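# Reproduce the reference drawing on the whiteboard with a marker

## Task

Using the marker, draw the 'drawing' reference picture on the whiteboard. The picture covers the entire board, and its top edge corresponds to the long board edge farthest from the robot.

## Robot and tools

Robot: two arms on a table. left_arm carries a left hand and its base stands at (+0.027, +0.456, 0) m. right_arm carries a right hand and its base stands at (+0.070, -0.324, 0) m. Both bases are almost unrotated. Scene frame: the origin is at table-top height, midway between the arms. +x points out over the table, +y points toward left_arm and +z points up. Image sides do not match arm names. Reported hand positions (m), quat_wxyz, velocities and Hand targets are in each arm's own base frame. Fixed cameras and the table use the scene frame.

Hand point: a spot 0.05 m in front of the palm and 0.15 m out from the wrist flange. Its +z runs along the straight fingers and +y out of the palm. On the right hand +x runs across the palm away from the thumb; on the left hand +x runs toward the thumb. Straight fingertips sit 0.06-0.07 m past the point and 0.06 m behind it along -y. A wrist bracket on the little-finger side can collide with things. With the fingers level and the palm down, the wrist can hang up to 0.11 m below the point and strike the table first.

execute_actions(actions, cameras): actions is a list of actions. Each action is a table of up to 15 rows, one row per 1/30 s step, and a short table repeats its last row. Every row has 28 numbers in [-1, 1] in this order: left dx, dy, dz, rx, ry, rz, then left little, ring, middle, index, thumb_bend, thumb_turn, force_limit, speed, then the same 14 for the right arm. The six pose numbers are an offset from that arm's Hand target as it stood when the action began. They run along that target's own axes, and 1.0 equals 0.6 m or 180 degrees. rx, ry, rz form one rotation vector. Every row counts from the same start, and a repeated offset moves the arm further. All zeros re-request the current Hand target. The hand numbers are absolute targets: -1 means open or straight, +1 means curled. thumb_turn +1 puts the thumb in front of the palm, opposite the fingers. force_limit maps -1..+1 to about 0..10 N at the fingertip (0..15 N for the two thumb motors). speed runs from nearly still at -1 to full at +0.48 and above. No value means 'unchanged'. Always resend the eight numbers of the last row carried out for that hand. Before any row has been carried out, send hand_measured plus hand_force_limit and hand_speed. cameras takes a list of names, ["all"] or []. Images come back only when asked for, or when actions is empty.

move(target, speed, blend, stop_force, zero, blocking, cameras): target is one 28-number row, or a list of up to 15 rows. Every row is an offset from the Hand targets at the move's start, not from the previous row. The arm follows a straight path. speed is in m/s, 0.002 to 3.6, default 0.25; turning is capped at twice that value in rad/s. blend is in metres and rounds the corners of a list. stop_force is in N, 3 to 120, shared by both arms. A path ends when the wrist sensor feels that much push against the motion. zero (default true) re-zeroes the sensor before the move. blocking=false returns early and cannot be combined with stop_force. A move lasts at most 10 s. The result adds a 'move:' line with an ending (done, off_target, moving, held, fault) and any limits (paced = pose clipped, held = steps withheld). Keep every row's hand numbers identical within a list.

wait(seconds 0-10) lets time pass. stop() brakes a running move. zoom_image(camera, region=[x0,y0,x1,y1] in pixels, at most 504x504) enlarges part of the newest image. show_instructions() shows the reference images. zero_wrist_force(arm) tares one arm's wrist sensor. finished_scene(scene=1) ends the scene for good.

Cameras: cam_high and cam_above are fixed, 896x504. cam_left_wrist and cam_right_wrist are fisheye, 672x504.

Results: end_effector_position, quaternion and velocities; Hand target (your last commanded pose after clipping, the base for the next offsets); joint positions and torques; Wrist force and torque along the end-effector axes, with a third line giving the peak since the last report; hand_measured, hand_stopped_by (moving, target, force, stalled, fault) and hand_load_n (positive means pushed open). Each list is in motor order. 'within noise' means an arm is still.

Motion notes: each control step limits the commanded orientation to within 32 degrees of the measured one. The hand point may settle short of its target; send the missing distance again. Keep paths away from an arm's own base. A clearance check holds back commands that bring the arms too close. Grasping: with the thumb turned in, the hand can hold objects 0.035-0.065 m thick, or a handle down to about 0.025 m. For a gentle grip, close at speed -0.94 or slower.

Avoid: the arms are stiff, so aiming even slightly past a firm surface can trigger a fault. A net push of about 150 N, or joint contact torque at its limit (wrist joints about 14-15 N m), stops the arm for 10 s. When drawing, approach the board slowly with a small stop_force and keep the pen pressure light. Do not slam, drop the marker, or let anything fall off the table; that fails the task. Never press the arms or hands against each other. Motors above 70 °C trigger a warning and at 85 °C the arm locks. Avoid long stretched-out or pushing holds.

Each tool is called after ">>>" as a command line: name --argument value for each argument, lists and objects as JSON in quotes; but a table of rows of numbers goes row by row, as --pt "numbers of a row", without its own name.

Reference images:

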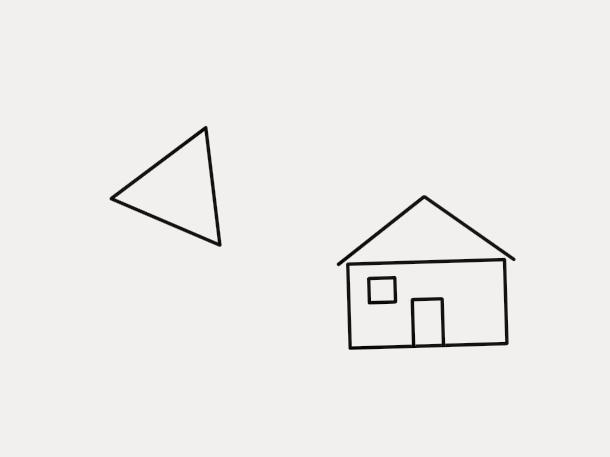

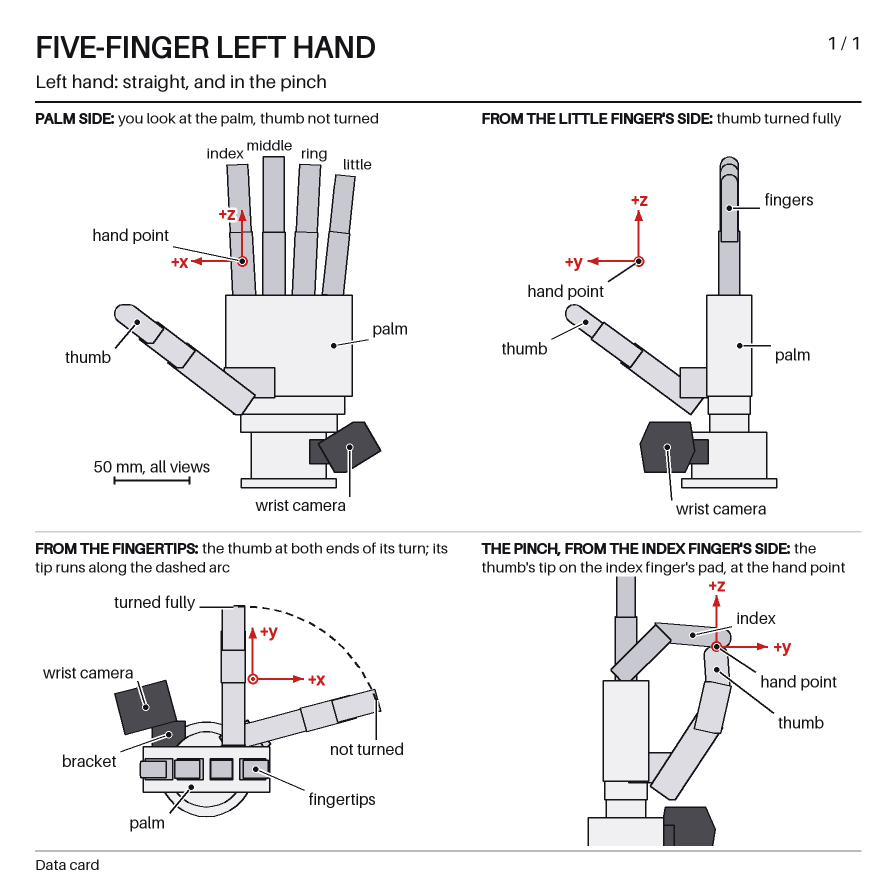

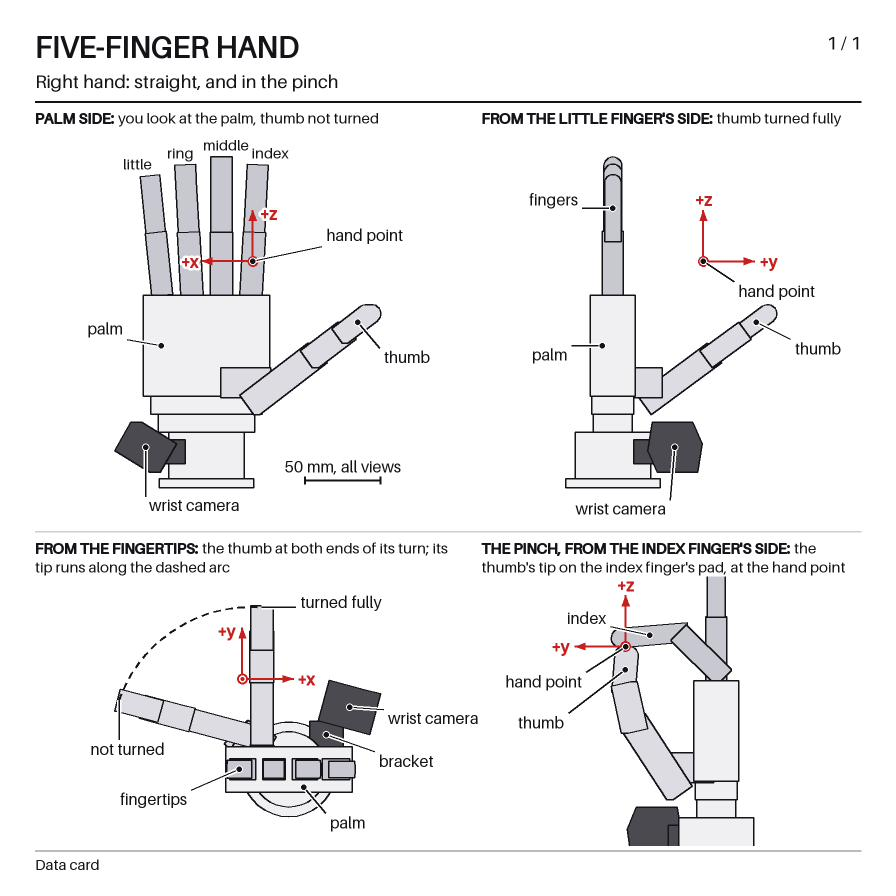

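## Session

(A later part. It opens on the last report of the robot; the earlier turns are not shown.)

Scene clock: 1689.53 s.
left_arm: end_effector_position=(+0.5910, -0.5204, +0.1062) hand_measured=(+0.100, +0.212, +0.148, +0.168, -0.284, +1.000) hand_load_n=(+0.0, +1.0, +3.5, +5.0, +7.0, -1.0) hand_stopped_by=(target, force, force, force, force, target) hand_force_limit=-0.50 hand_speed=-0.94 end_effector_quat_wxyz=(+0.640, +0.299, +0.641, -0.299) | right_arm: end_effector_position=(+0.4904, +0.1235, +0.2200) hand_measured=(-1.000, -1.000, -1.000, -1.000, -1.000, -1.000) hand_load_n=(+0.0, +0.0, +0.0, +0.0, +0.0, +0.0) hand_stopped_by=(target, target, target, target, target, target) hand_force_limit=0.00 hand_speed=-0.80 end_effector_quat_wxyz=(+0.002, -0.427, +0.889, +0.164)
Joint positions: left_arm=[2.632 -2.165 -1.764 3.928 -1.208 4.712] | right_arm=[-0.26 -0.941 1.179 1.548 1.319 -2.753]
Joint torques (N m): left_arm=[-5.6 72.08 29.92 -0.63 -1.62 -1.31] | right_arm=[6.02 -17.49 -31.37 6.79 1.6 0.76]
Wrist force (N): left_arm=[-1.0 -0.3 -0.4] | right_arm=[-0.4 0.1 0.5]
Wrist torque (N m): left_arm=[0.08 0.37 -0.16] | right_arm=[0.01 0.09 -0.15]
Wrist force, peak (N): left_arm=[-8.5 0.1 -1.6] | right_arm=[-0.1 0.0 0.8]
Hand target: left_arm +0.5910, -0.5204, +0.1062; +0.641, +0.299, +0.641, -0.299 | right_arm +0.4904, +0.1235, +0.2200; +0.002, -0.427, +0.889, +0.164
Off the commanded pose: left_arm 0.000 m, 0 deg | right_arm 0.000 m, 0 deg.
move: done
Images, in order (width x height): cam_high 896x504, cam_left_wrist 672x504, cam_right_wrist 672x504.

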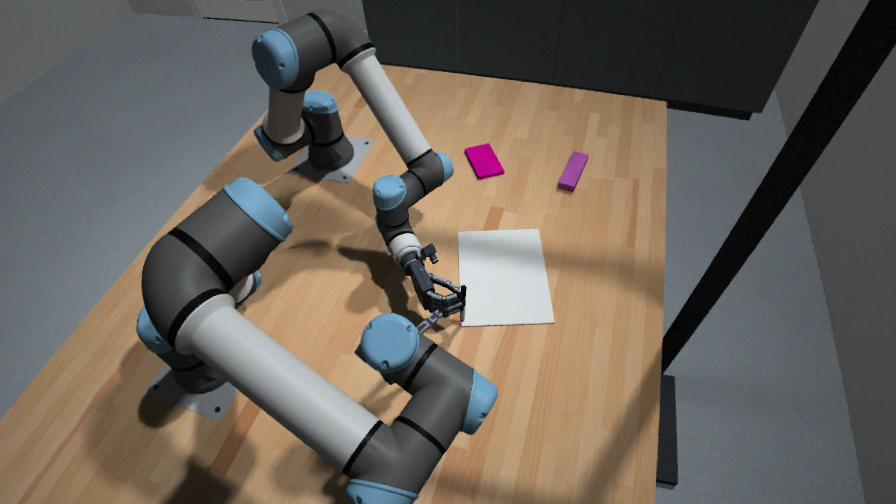

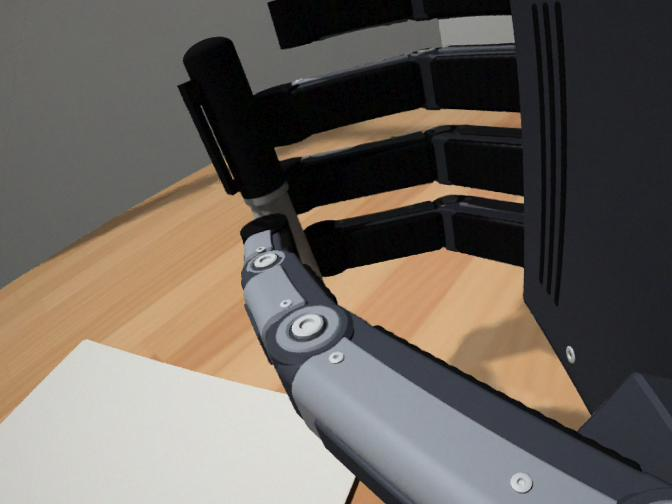

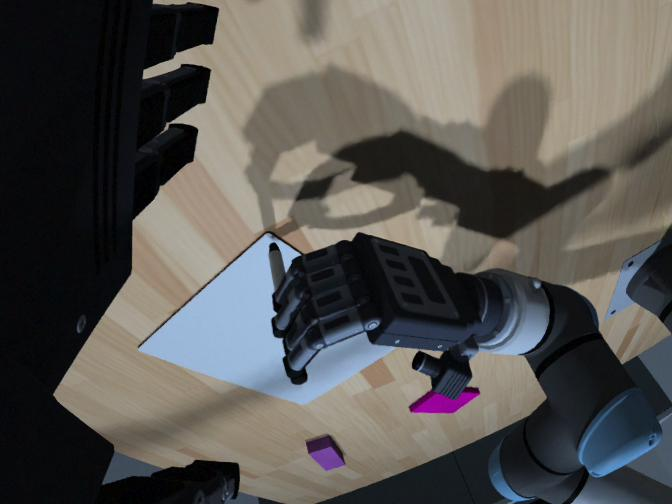

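>>> move --pt "-0.08 0 0 0 0 0 0.1 0.35 0.15 0.2 0.1 1 -0.5 -0.94 0 0 0 0 0 0 -1 -1 -1 -1 -1 -1 0 -0.8" --pt "-0.1 0.3 -0.58 0 0 0 0.1 0.35 0.15 0.2 0.1 1 -0.5 -0.94 0 0 0 0 0 0 -1 -1 -1 -1 -1 -1 0 -0.8" --speed 0.2 --blend 0.02 --cameras '["cam_high","cam_right_wrist","cam_above"]'

>>> zoom_image --camera "cam_right_wrist" --region '[245, 205, 295, 255]'

>>> zoom_image --camera "cam_right_wrist" --region '[390, 305, 440, 355]'

>>> zoom_image --camera "cam_right_wrist" --region '[280, 380, 330, 430]'

>>> zoom_image --camera "cam_right_wrist" --region '[115, 320, 165, 370]'

>>> zoom_image --camera "cam_above" --region '[280, 100, 620, 390]'

Scene clock: 1794.60 s.
left_arm: end_effector_position=(+0.5053, -0.1382, +0.1664) hand_measured=(+0.100, +0.212, +0.148, +0.168, -0.284, +1.000) hand_load_n=(+0.0, +1.0, +3.5, +4.5, +6.5, -1.0) hand_stopped_by=(target, force, force, force, force, target) hand_force_limit=-0.50 hand_speed=-0.94 end_effector_quat_wxyz=(+0.640, +0.299, +0.641, -0.299) | right_arm: end_effector_position=(+0.4904, +0.1235, +0.2200) hand_measured=(-1.000, -1.000, -1.000, -1.000, -1.000, -1.000) hand_load_n=(+0.0, +0.0, +0.0, +0.0, +0.0, +0.0) hand_stopped_by=(target, target, target, target, target, target) hand_force_limit=0.00 hand_speed=-0.80 end_effector_quat_wxyz=(+0.002, -0.427, +0.889, +0.164)
Joint positions: left_arm=[3.654 -1.58 -2.395 3.971 -0.186 4.716] | right_arm=[-0.26 -0.941 1.179 1.548 1.319 -2.753]
Joint torques (N m): left_arm=[6.25 35.07 3.79 0.71 1.63 -1.71] | right_arm=[6.72 -18.4 -31.02 6.78 1.32 0.51]
Wrist force (N): left_arm=[-0.6 -0.5 -0.1] | right_arm=[0.1 0.2 0.7]
Wrist torque (N m): left_arm=[0.03 0.32 -0.10] | right_arm=[0.00 0.01 -0.13]
Wrist force, peak (N): left_arm=[-2.0 -6.6 0.0] | right_arm=[-0.2 0.0 0.9]
Hand target: left_arm +0.5053, -0.1381, +0.1664; +0.641, +0.299, +0.641, -0.299 | right_arm +0.4904, +0.1235, +0.2200; +0.002, -0.427, +0.889, +0.164
Off the commanded pose: left_arm 0.000 m, 0 deg | right_arm 0.000 m, 0 deg.
move: done
Images, in order (width x height): cam_high 896x504, cam_above 896x504, cam_right_wrist 672x504.

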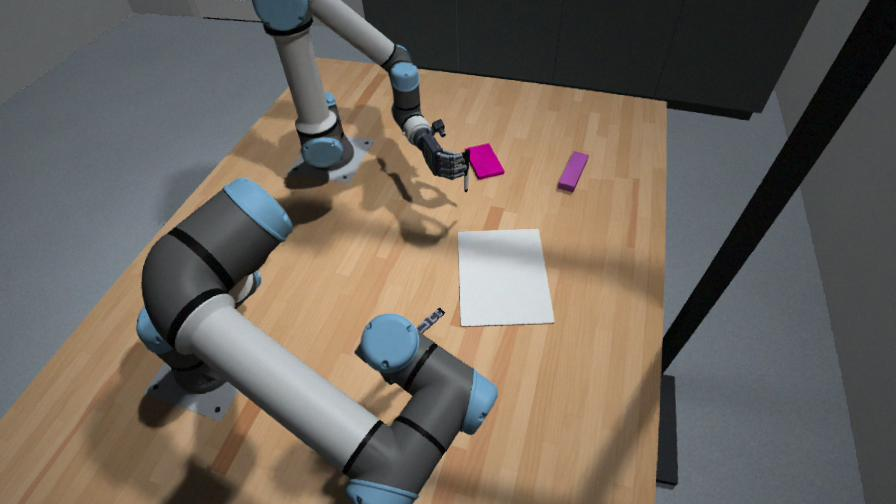

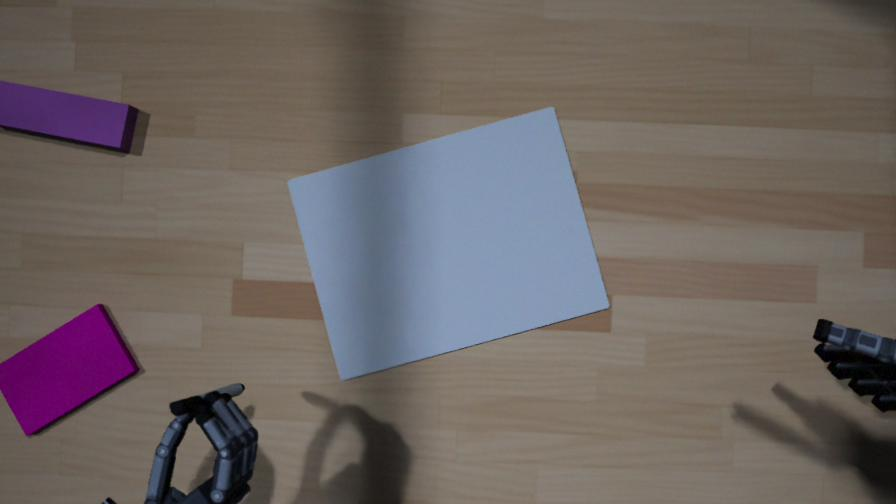

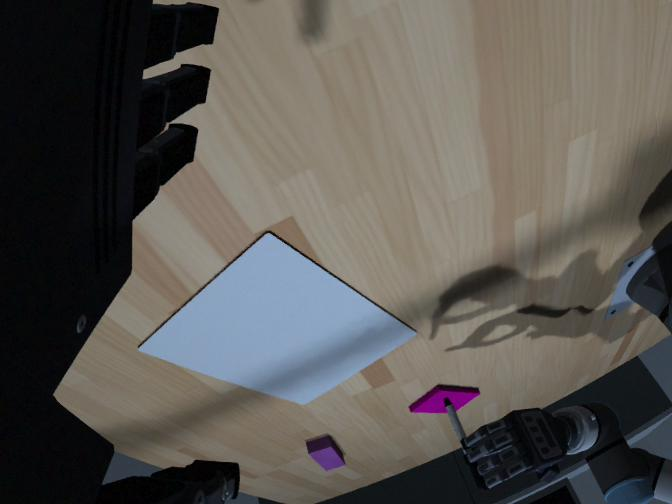

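Scaled by 10.080 from the camera's 672x504 image, which has a finer 960x720 frame.

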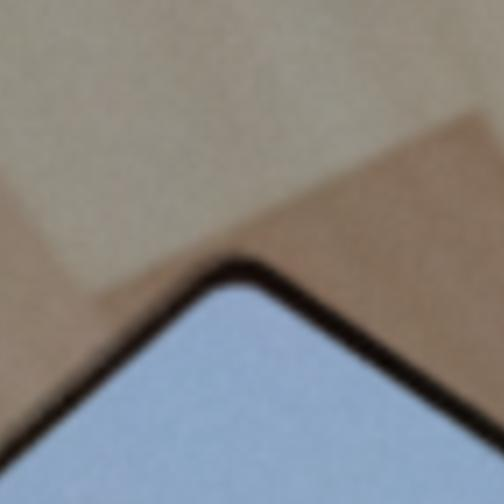

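Scaled by 10.080 from the camera's 672x504 image, which has a finer 960x720 frame.

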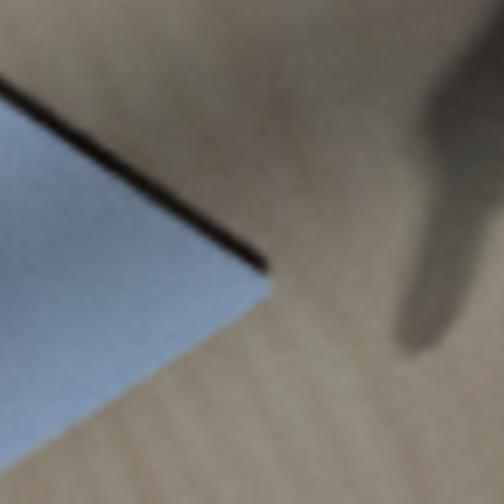

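Scaled by 10.080 from the camera's 672x504 image, which has a finer 960x720 frame.

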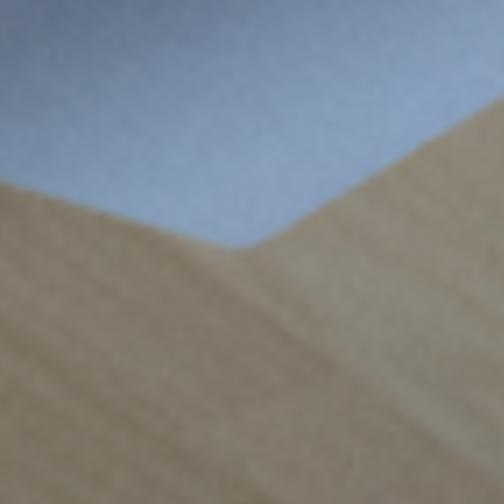

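Scaled by 10.080 from the camera's 672x504 image, which has a finer 960x720 frame.

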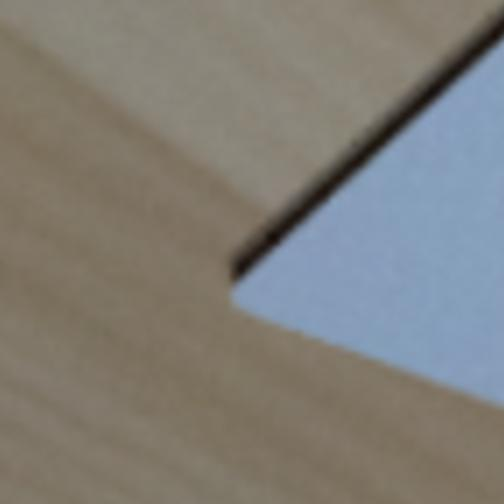

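Scaled by 1.482.

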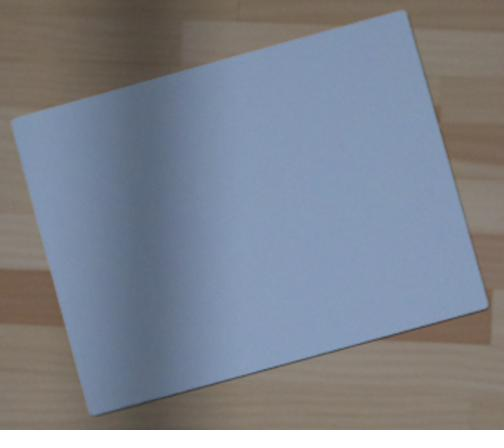

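>>> move --target '[0.1057,0.0028,0.3446,0,0,0,0.1,0.35,0.15,0.2,0.1,1,-0.5,-0.94,0,0,0,0,0,0,-1,-1,-1,-1,-1,-1,0,-0.8]' --speed 0.15 --cameras '["cam_high","cam_right_wrist"]'

>>> zoom_image --camera "cam_right_wrist" --region '[270, 300, 350, 380]'

Scene clock: 1876.53 s.
left_arm: end_effector_position=(+0.6393, -0.2954, +0.1028) hand_measured=(+0.100, +0.212, +0.148, +0.168, -0.284, +1.000) hand_load_n=(+0.0, +0.5, +3.5, +5.0, +6.5, -1.0) hand_stopped_by=(target, force, force, force, force, target) hand_force_limit=-0.50 hand_speed=-0.94 end_effector_quat_wxyz=(+0.641, +0.299, +0.641, -0.299) | right_arm: end_effector_position=(+0.4904, +0.1235, +0.2200) hand_measured=(-1.000, -1.000, -1.000, -1.000, -1.000, -1.000) hand_load_n=(+0.0, +0.0, +0.0, +0.0, +0.0, +0.0) hand_stopped_by=(target, target, target, target, target, target) hand_force_limit=0.00 hand_speed=-0.80 end_effector_quat_wxyz=(+0.002, -0.427, +0.889, +0.164)
Joint positions: left_arm=[3.121 -2.041 -2.003 4.043 -0.719 4.713] | right_arm=[-0.26 -0.941 1.179 1.548 1.319 -2.753]
Joint torques (N m): left_arm=[-9.94 6.96 28.06 -1.18 -1.8 1.61] | right_arm=[5.31 -18.22 -30.57 6.66 1.4 0.33]
Wrist force (N): left_arm=[-0.6 -0.6 -0.1] | right_arm=[0.0 0.1 0.7]
Wrist torque (N m): left_arm=[0.02 0.31 -0.10] | right_arm=[0.00 0.03 -0.13]
Wrist force, peak (N): left_arm=[-1.1 -0.7 -1.6] | right_arm=[-0.3 0.1 0.9]
Hand target: left_arm +0.6394, -0.2954, +0.1028; +0.641, +0.299, +0.641, -0.299 | right_arm +0.4904, +0.1235, +0.2200; +0.002, -0.427, +0.889, +0.164
Off the commanded pose: left_arm 0.000 m, 0 deg | right_arm 0.000 m, 0 deg.
move: done
Images, in order (width x height): cam_high 896x504, cam_right_wrist 672x504.

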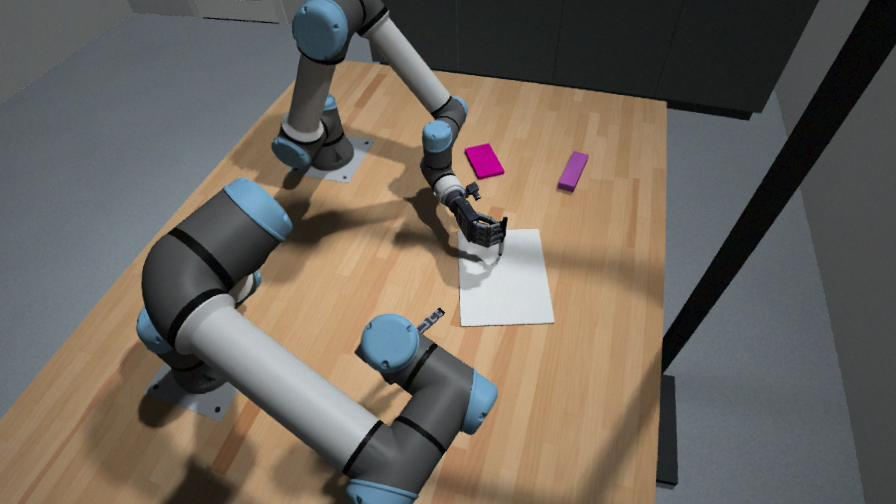

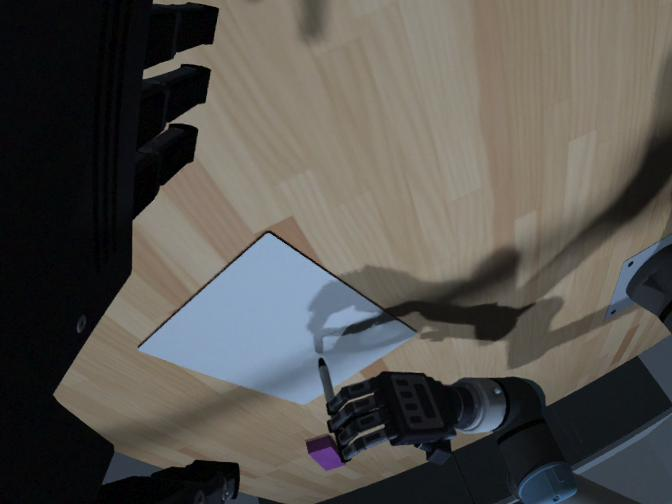

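Scaled by 6.300 from the camera's 672x504 image, which has a finer 960x720 frame.

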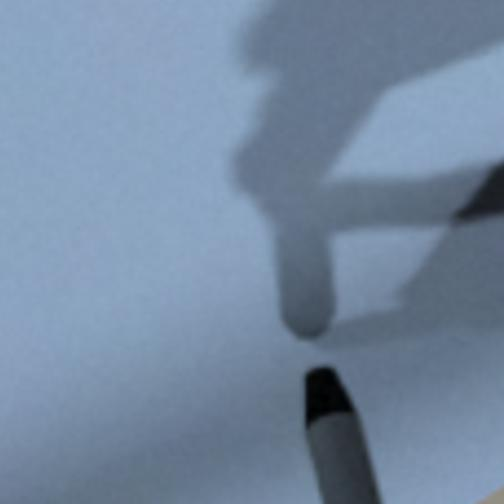

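>>> move --target '[0.0097,-0.018,0.018,0,0,0,0.1,0.35,0.15,0.2,0.1,1,-0.5,-0.94,0,0,0,0,0,0,-1,-1,-1,-1,-1,-1,0,-0.8]' --speed 0.04 --cameras '["cam_right_wrist"]'

>>> zoom_image --camera "cam_right_wrist" --region '[280, 310, 340, 370]'

Scene clock: 1893.70 s.
left_arm: end_effector_position=(+0.6381, -0.3106, +0.0970) hand_measured=(+0.100, +0.212, +0.148, +0.168, -0.284, +1.000) hand_load_n=(+0.0, +1.0, +3.5, +5.0, +6.5, -1.0) hand_stopped_by=(target, force, force, force, force, target) hand_force_limit=-0.50 hand_speed=-0.94 end_effector_quat_wxyz=(+0.641, +0.299, +0.641, -0.299) | right_arm: end_effector_position=(+0.4904, +0.1235, +0.2200) hand_measured=(-1.000, -1.000, -1.000, -1.000, -1.000, -1.000) hand_load_n=(+0.0, +0.0, +0.0, +0.0, +0.0, +0.0) hand_stopped_by=(target, target, target, target, target, target) hand_force_limit=0.00 hand_speed=-0.80 end_effector_quat_wxyz=(+0.002, -0.427, +0.889, +0.164)
Joint positions: left_arm=[3.086 -2.059 -1.995 4.052 -0.754 4.713] | right_arm=[-0.26 -0.941 1.179 1.548 1.319 -2.753]
Joint torques (N m): left_arm=[-9.86 8.77 26.86 3.43 -1.69 -0.43] | right_arm=[4.56 -18.63 -30.34 6.8 1.34 0.06]
Wrist force (N): left_arm=[-0.7 -0.6 -0.2] | right_arm=[0.0 0.1 0.5]
Wrist torque (N m): left_arm=[0.02 0.32 -0.11] | right_arm=[0.01 0.03 -0.13]
Wrist force, peak (N): left_arm=[-1.0 -0.6 -0.3] | right_arm=[-0.2 0.3 0.8]
Hand target: left_arm +0.6380, -0.3106, +0.0970; +0.641, +0.299, +0.641, -0.299 | right_arm +0.4904, +0.1235, +0.2200; +0.002, -0.427, +0.889, +0.164
Off the commanded pose: left_arm 0.000 m, 0 deg | right_arm 0.000 m, 0 deg.
move: done
Images, in order (width x height): cam_right_wrist 672x504.

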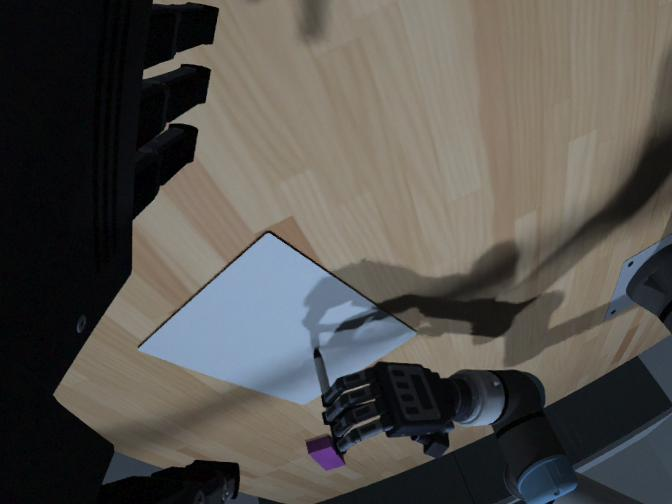

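Scaled by 8.400 from the camera's 672x504 image, which has a finer 960x720 frame.

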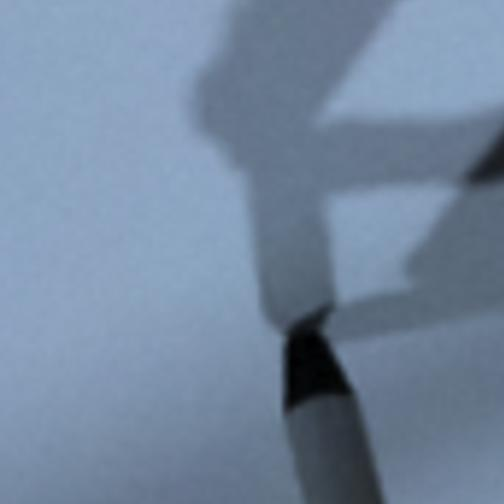

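>>> move --target '[0.0067,0.0013,-0.0031,0,0,0,0.1,0.35,0.15,0.2,0.1,1,-0.5,-0.94,0,0,0,0,0,0,-1,-1,-1,-1,-1,-1,0,-0.8]' --speed 0.006 --stop_force 3 --cameras '["cam_right_wrist"]'

>>> zoom_image --camera "cam_right_wrist" --region '[280, 310, 340, 370]'

Scene clock: 1916.50 s.
left_arm: end_effector_position=(+0.6377, -0.3094, +0.0945) hand_measured=(+0.100, +0.212, +0.148, +0.168, -0.284, +1.000) hand_load_n=(+0.0, +1.0, +3.5, +5.0, +6.5, -1.5) hand_stopped_by=(target, force, force, force, force, target) hand_force_limit=-0.50 hand_speed=-0.94 end_effector_quat_wxyz=(+0.641, +0.299, +0.641, -0.299) | right_arm: end_effector_position=(+0.4904, +0.1235, +0.2200) hand_measured=(-1.000, -1.000, -1.000, -1.000, -1.000, -1.000) hand_load_n=(+0.0, +0.0, +0.0, +0.0, +0.0, +0.0) hand_stopped_by=(target, target, target, target, target, target) hand_force_limit=0.00 hand_speed=-0.80 end_effector_quat_wxyz=(+0.002, -0.427, +0.889, +0.164)
Joint positions: left_arm=[3.088 -2.063 -1.998 4.06 -0.751 4.713] | right_arm=[-0.26 -0.941 1.179 1.548 1.319 -2.753]
Joint torques (N m): left_arm=[-5.21 59.55 22.76 -1.69 -1.68 -0.8] | right_arm=[5.33 -19.64 -29.71 6.92 1.27 -0.13]
Wrist force (N): left_arm=[-4.5 -0.3 -0.4] | right_arm=[0.1 0.2 0.7]
Wrist torque (N m): left_arm=[0.08 0.35 -0.13] | right_arm=[0.01 0.01 -0.12]
Wrist force, peak (N): left_arm=[-5.1 -0.7 -0.4] | right_arm=[-0.5 0.2 0.9]
Hand target: left_arm +0.6377, -0.3094, +0.0945; +0.641, +0.299, +0.641, -0.299 (not the last commanded pose) | right_arm +0.4904, +0.1235, +0.2200; +0.002, -0.427, +0.889, +0.164
Off the commanded pose: left_arm 0.002 m, 0 deg | right_arm 0.000 m, 0 deg.
move: contact (left_arm)
Images, in order (width x height): cam_right_wrist 672x504.

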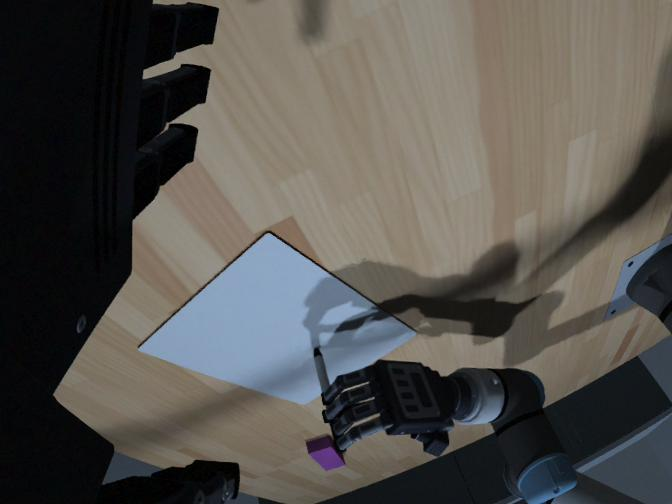

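Scaled by 8.400 from the camera's 672x504 image, which has a finer 960x720 frame.

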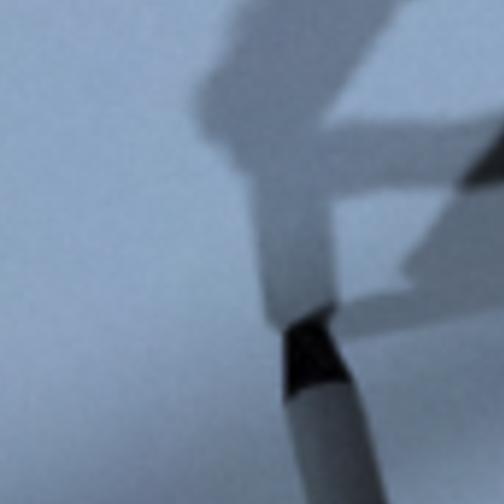

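>>> move --pt "0 0.0147 -0.0136 0 0 0 0.1 0.35 0.15 0.2 0.1 1 -0.5 -0.94 0 0 0 0 0 0 -1 -1 -1 -1 -1 -1 0 -0.8" --pt "-0.033 0.0147 -0.0136 0 0 0 0.1 0.35 0.15 0.2 0.1 1 -0.5 -0.94 0 0 0 0 0 0 -1 -1 -1 -1 -1 -1 0 -0.8" --speed 0.02 --cameras '["cam_right_wrist","cam_high"]'

>>> zoom_image --camera "cam_right_wrist" --region '[280, 310, 340, 370]'

Scene clock: 1939.30 s.
left_arm: end_effector_position=(+0.6392, -0.2975, +0.1143) hand_measured=(+0.100, +0.212, +0.148, +0.168, -0.284, +1.000) hand_load_n=(+0.0, +1.0, +3.5, +4.0, +6.0, -1.0) hand_stopped_by=(target, force, force, force, force, target) hand_force_limit=-0.50 hand_speed=-0.94 end_effector_quat_wxyz=(+0.641, +0.299, +0.641, -0.299) | right_arm: end_effector_position=(+0.4904, +0.1235, +0.2200) hand_measured=(-1.000, -1.000, -1.000, -1.000, -1.000, -1.000) hand_load_n=(+0.0, +0.0, +0.0, +0.0, +0.0, +0.0) hand_stopped_by=(target, target, target, target, target, target) hand_force_limit=0.00 hand_speed=-0.80 end_effector_quat_wxyz=(+0.002, -0.427, +0.889, +0.164)
Joint positions: left_arm=[3.116 -2.019 -1.996 4.014 -0.724 4.713] | right_arm=[-0.26 -0.941 1.179 1.548 1.319 -2.753]
Joint torques (N m): left_arm=[6.36 62.26 27.74 -1.26 1.74 -1.13] | right_arm=[5.42 -19.01 -30.56 6.72 1.16 -0.46]
Wrist force (N): left_arm=[-0.5 -0.3 -0.1] | right_arm=[0.0 0.1 0.9]
Wrist torque (N m): left_arm=[0.06 0.30 -0.13] | right_arm=[-0.01 0.02 -0.13]
Wrist force, peak (N): left_arm=[-4.6 -0.8 -0.3] | right_arm=[-0.1 0.1 0.9]
Hand target: left_arm +0.6392, -0.2975, +0.1143; +0.641, +0.299, +0.641, -0.299 | right_arm +0.4904, +0.1235, +0.2200; +0.002, -0.427, +0.889, +0.164
Off the commanded pose: left_arm 0.000 m, 0 deg | right_arm 0.000 m, 0 deg.
move: done
Images, in order (width x height): cam_high 896x504, cam_right_wrist 672x504.

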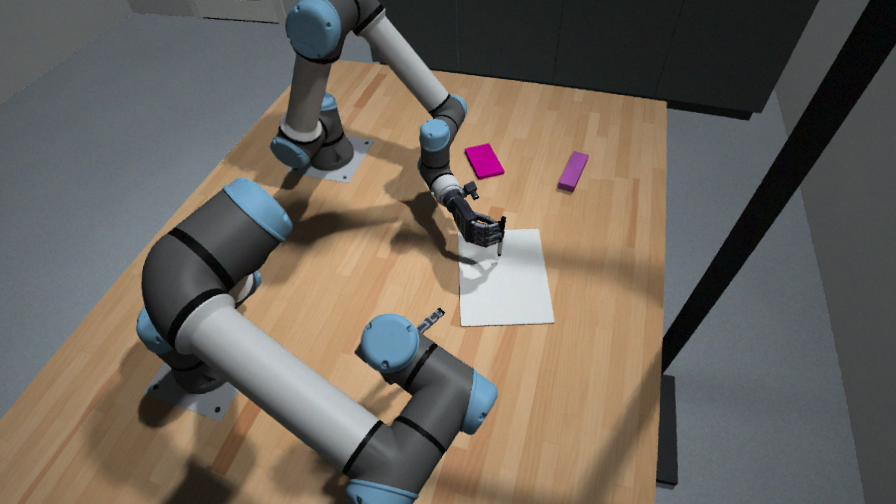

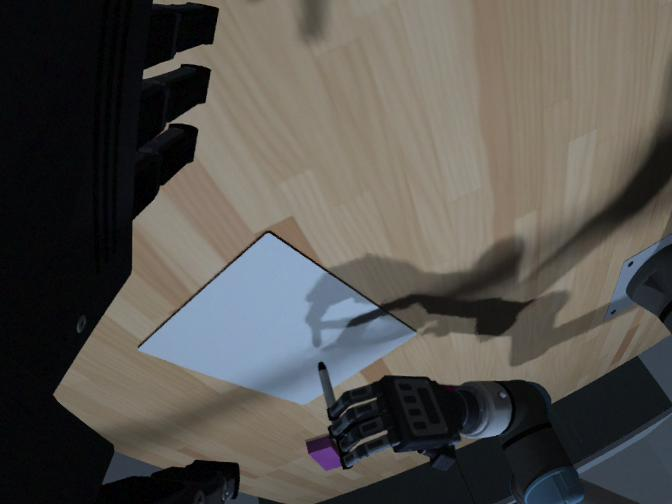

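Scaled by 8.400 from the camera's 672x504 image, which has a finer 960x720 frame.

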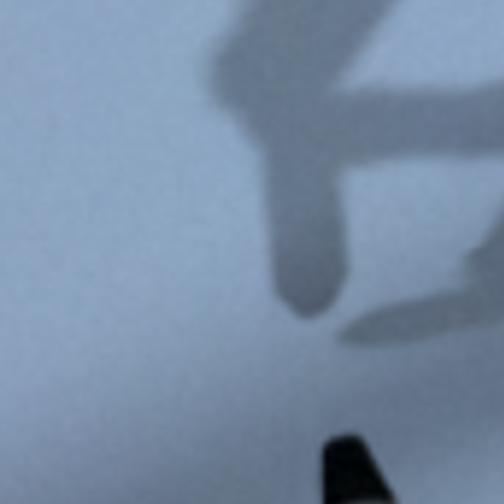

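>>> move --target '[-0.1,0,0,0,0,0,0.1,0.35,0.15,0.2,0.1,1,-0.5,-0.94,0.1902,-0.1417,-0.2133,0.4562,-0.0424,-0.1954,-1,-1,-1,-1,-1,-1,0,-0.8]' --speed 0.25 --cameras '["cam_high","cam_above"]'

>>> zoom_image --camera "cam_above" --region '[280, 100, 620, 390]'

Scene clock: 2118.00 s.
left_arm: end_effector_position=(+0.6393, -0.2975, +0.1743) hand_measured=(+0.100, +0.212, +0.148, +0.168, -0.284, +1.000) hand_load_n=(+0.0, +1.0, +3.0, +4.0, +6.0, -1.0) hand_stopped_by=(target, force, force, force, force, target) hand_force_limit=-0.50 hand_speed=-0.94 end_effector_quat_wxyz=(+0.641, +0.299, +0.641, -0.299) | right_arm: end_effector_position=(+0.4998, -0.0502, +0.2999) hand_measured=(-1.000, -1.000, -1.000, -1.000, -1.000, -1.000) hand_load_n=(+0.0, -0.5, +0.0, +0.0, +0.0, +0.0) hand_stopped_by=(target, target, target, target, target, target) hand_force_limit=0.00 hand_speed=-0.80 end_effector_quat_wxyz=(+0.376, -0.537, +0.619, -0.433)
Joint positions: left_arm=[3.116 -1.909 -1.952 3.86 -0.724 4.713] | right_arm=[-0.659 -1.8 1.908 0.289 1.086 -3.335]
Joint torques (N m): left_arm=[-3.85 58.29 31.36 -1.24 -1.4 1.33] | right_arm=[-7.91 -25.3 -3.29 -3.26 -2.5 1.04]
Wrist force (N): left_arm=[-0.7 -0.2 -0.3] | right_arm=[1.1 -1.6 0.5]
Wrist torque (N m): left_arm=[0.09 0.32 -0.14] | right_arm=[-0.11 -0.15 0.14]
Wrist force, peak (N): left_arm=[-0.9 -0.5 -0.4] | right_arm=[1.2 -2.5 0.2]
Hand target: left_arm +0.6393, -0.2975, +0.1743; +0.641, +0.299, +0.641, -0.299 | right_arm +0.4998, -0.0502, +0.2999; +0.376, -0.537, +0.619, -0.433
Off the commanded pose: left_arm 0.000 m, 0 deg | right_arm 0.000 m, 0 deg.
move: done
Images, in order (width x height): cam_high 896x504, cam_above 896x504.

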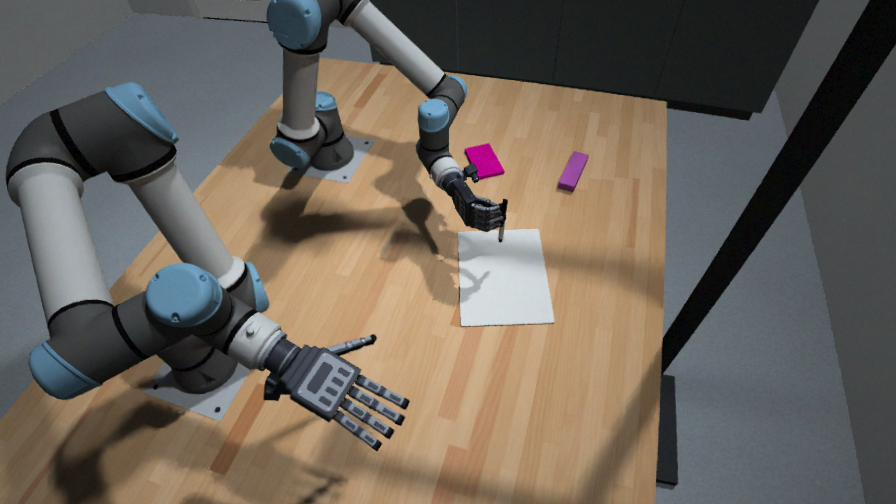

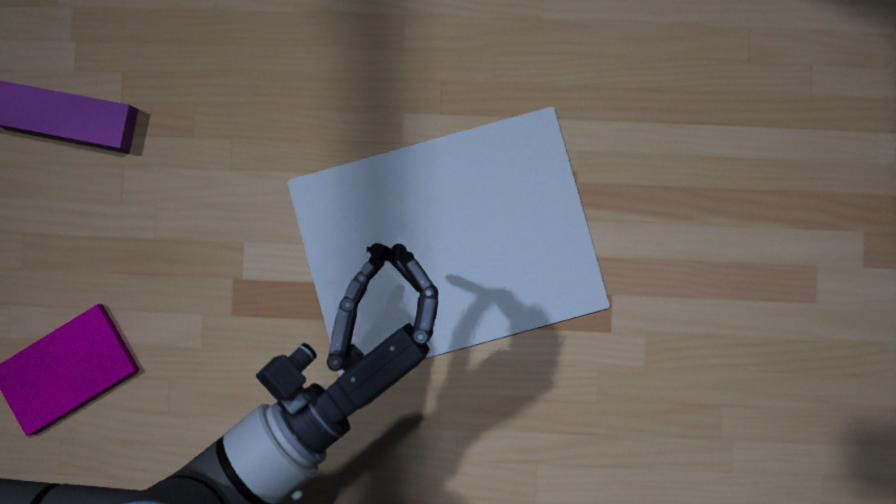

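Scaled by 1.482.

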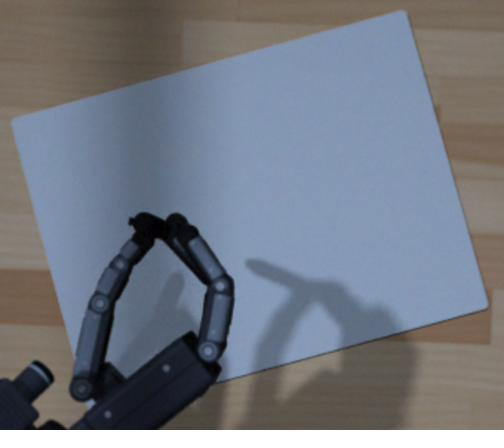

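>>> move --pt "-0.1428 -0.309 0.0072 -0.2681 -0.0993 -0.5111 0.1 0.35 0.15 0.2 0.1 1 -0.5 -0.94 0 0 0 0 0 0 -1 -1 -1 -1 -1 -1 0 -0.8" --pt "0.1072 -0.504 0.0218 -0.2681 -0.0993 -0.5111 0.1 0.35 0.15 0.2 0.1 1 -0.5 -0.94 0 0 0 0 0 0 -1 -1 -1 -1 -1 -1 0 -0.8" --speed 0.25 --blend 0.02 --cameras '["cam_high","cam_left_wrist"]'

>>> zoom_image --camera "cam_high" --region '[380, 220, 500, 340]'

Scene clock: 2146.87 s.
left_arm: end_effector_position=(+0.4160, -0.5019, +0.1102) hand_measured=(+0.100, +0.212, +0.148, +0.168, -0.284, +1.000) hand_load_n=(+0.0, +1.0, +3.5, +4.0, +6.0, -1.5) hand_stopped_by=(target, force, force, force, force, target) hand_force_limit=-0.50 hand_speed=-0.94 end_effector_quat_wxyz=(+0.376, -0.538, +0.618, -0.433) | right_arm: end_effector_position=(+0.4998, -0.0502, +0.2999) hand_measured=(-1.000, -1.000, -1.000, -1.000, -1.000, -1.000) hand_load_n=(+0.0, +0.0, +0.0, +0.0, +0.0, +0.0) hand_stopped_by=(target, target, target, target, target, target) hand_force_limit=0.00 hand_speed=-0.80 end_effector_quat_wxyz=(+0.376, -0.537, +0.619, -0.433)
Joint positions: left_arm=[2.288 -2.005 -1.688 3.243 -2.233 2.852] | right_arm=[-0.659 -1.8 1.908 0.289 1.086 -3.334]
Joint torques (N m): left_arm=[-9.75 9.31 32.71 1.83 -2.46 -1.98] | right_arm=[-6.39 -25.17 -4.58 -3.05 -2.62 1.27]
Wrist force (N): left_arm=[0.1 -0.1 -0.1] | right_arm=[1.0 -1.6 0.5]
Wrist torque (N m): left_arm=[-0.01 0.07 0.10] | right_arm=[-0.10 -0.13 0.13]
Wrist force, peak (N): left_arm=[-0.2 2.3 -0.1] | right_arm=[1.3 -1.7 0.6]
Hand target: left_arm +0.4160, -0.5019, +0.1102; +0.376, -0.538, +0.618, -0.433 | right_arm +0.4998, -0.0502, +0.2999; +0.376, -0.537, +0.619, -0.433
Off the commanded pose: left_arm 0.000 m, 0 deg | right_arm 0.000 m, 0 deg.
move: done
Images, in order (width x height): cam_high 896x504, cam_left_wrist 672x504.

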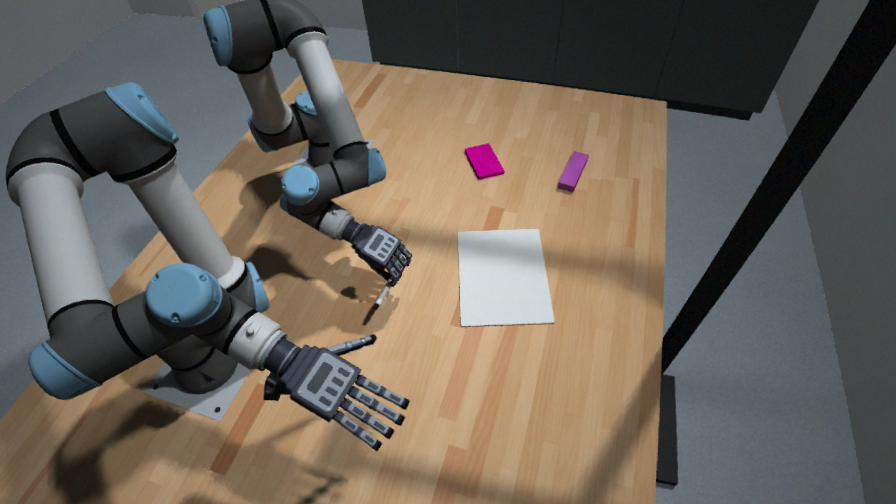

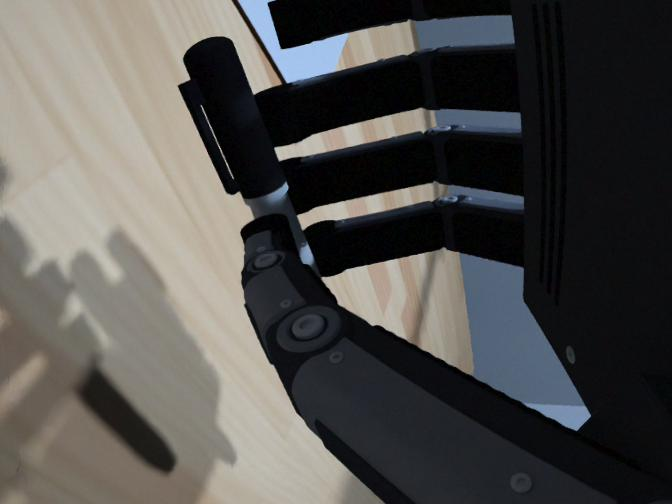

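Scaled by 4.200.

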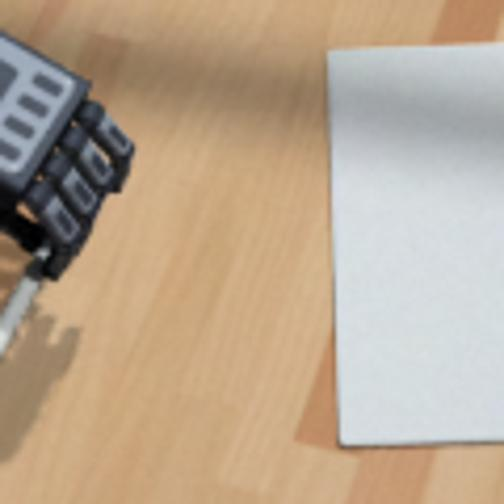

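>>> zoom_image --camera "cam_left_wrist" --region '[170, 20, 350, 290]'

>>> zoom_image --camera "cam_high" --region '[330, 210, 430, 330]'

Scaled by 1.867 from the camera's 672x504 image, which has a finer 960x720 frame.

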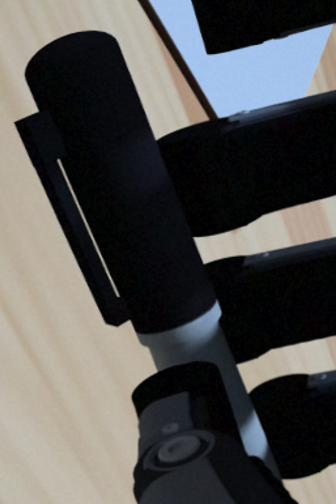

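Scaled by 4.200.

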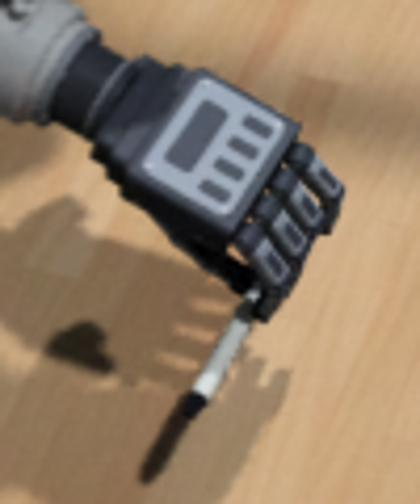

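>>> move --target '[0,0.1096,0.0399,0,0,0,0.1,0.35,0.15,0.2,0.1,1,-0.5,-0.94,0,0,0,0,0,0,-1,-1,-1,-1,-1,-1,0,-0.8]' --speed 0.1

>>> move --target '[0,0.0313,0.0114,0,0,0,0.1,0.35,0.15,0.2,0.1,1,-0.5,-0.94,0,0,0,0,0,0,-1,-1,-1,-1,-1,-1,0,-0.8]' --speed 0.01 --stop_force 3 --cameras '["cam_left_wrist","cam_high"]'

>>> zoom_image --camera "cam_high" --region '[350, 230, 430, 330]'

Scene clock: 2169.43 s.
left_arm: end_effector_position=(+0.4159, -0.5019, +0.0402) hand_measured=(+0.100, +0.212, +0.148, +0.168, -0.284, +1.000) hand_load_n=(+0.0, +1.0, +3.5, +4.0, +6.0, -1.0) hand_stopped_by=(target, force, force, force, force, target) hand_force_limit=-0.50 hand_speed=-0.94 end_effector_quat_wxyz=(+0.376, -0.538, +0.618, -0.433) | right_arm: end_effector_position=(+0.4998, -0.0502, +0.2999) hand_measured=(-1.000, -1.000, -1.000, -1.000, -1.000, -1.000) hand_load_n=(+0.0, +0.0, +0.0, +0.5, +0.0, +0.0) hand_stopped_by=(target, target, target, target, target, target) hand_force_limit=0.00 hand_speed=-0.80 end_effector_quat_wxyz=(+0.376, -0.537, +0.619, -0.433)
Joint positions: left_arm=[2.288 -2.104 -1.75 3.403 -2.234 2.852] | right_arm=[-0.659 -1.8 1.908 0.289 1.086 -3.334]
Joint torques (N m): left_arm=[-7.43 10.03 5.96 1.86 -1.25 1.77] | right_arm=[-6.71 -25.43 -3.72 -3.33 -2.36 1.43]
Wrist force (N): left_arm=[0.1 -0.5 0.1] | right_arm=[1.3 -1.5 0.5]
Wrist torque (N m): left_arm=[-0.07 0.06 0.10] | right_arm=[-0.09 -0.17 0.15]
Wrist force, peak (N): left_arm=[0.1 -1.5 -0.4] | right_arm=[1.2 -1.7 0.6]
Hand target: left_arm +0.4159, -0.5019, +0.0402; +0.376, -0.538, +0.618, -0.433 | right_arm +0.4998, -0.0502, +0.2999; +0.376, -0.537, +0.619, -0.433
Off the commanded pose: left_arm 0.000 m, 0 deg | right_arm 0.000 m, 0 deg.
move: done

Scene clock: 2171.60 s.
left_arm: end_effector_position=(+0.4159, -0.5019, +0.0319) hand_measured=(+0.100, +0.212, +0.148, +0.168, -0.284, +1.000) hand_load_n=(+0.0, +0.5, +3.5, +3.5, +5.0, +0.0) hand_stopped_by=(target, force, force, force, force, target) hand_force_limit=-0.50 hand_speed=-0.94 end_effector_quat_wxyz=(+0.376, -0.538, +0.618, -0.433) | right_arm: end_effector_position=(+0.4998, -0.0502, +0.2999) hand_measured=(-1.000, -1.000, -1.000, -1.000, -1.000, -1.000) hand_load_n=(+0.0, +0.0, +0.0, +0.0, +0.0, +0.0) hand_stopped_by=(target, target, target, target, target, target) hand_force_limit=0.00 hand_speed=-0.80 end_effector_quat_wxyz=(+0.376, -0.537, +0.619, -0.433)
Joint positions: left_arm=[2.287 -2.117 -1.755 3.422 -2.234 2.852] | right_arm=[-0.659 -1.8 1.908 0.289 1.086 -3.334]
Joint torques (N m): left_arm=[-6.05 68.74 26.88 -1.75 0.94 0.72] | right_arm=[-6.31 -25.09 -3.21 -3.02 -2.6 1.29]
Wrist force (N): left_arm=[-0.1 -0.4 -0.1] | right_arm=[0.9 -1.5 0.5]
Wrist torque (N m): left_arm=[-0.05 0.07 0.10] | right_arm=[-0.10 -0.12 0.13]
Wrist force, peak (N): left_arm=[-0.5 -3.7 -1.9] | right_arm=[1.0 -1.9 0.6]
Hand target: left_arm +0.4159, -0.5019, +0.0319; +0.376, -0.538, +0.618, -0.433 (not the last commanded pose) | right_arm +0.4998, -0.0502, +0.2999; +0.376, -0.537, +0.619, -0.433
Off the commanded pose: left_arm 0.012 m, 0 deg | right_arm 0.000 m, 0 deg.
move: contact (left_arm)
Images, in order (width x height): cam_high 896x504, cam_left_wrist 672x504.

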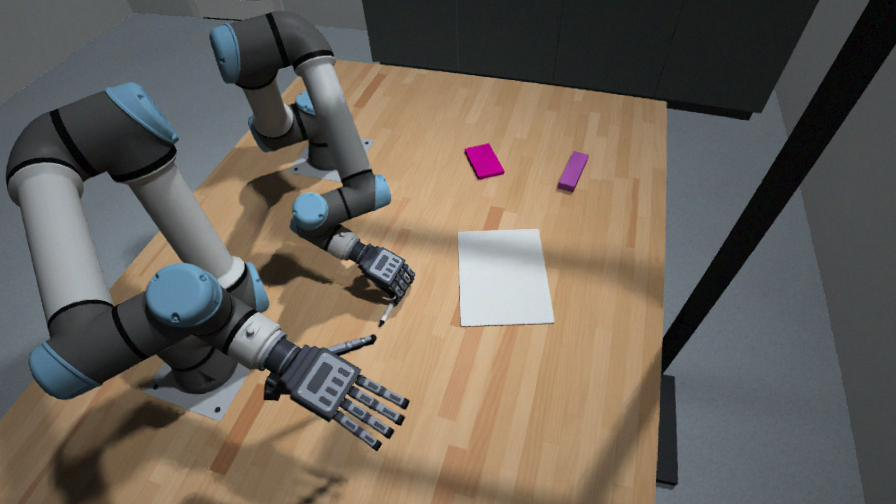

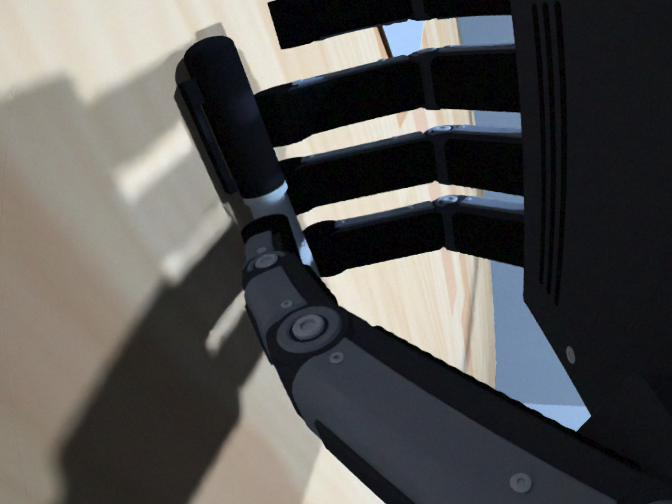

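Scaled by 5.040.

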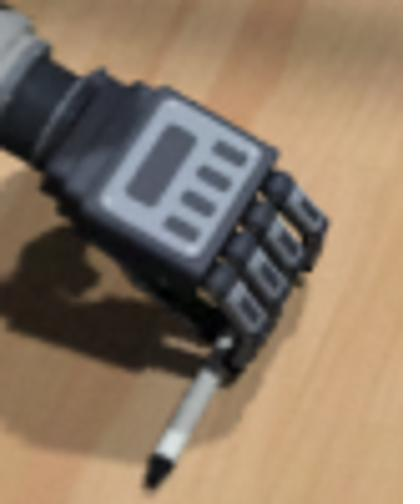

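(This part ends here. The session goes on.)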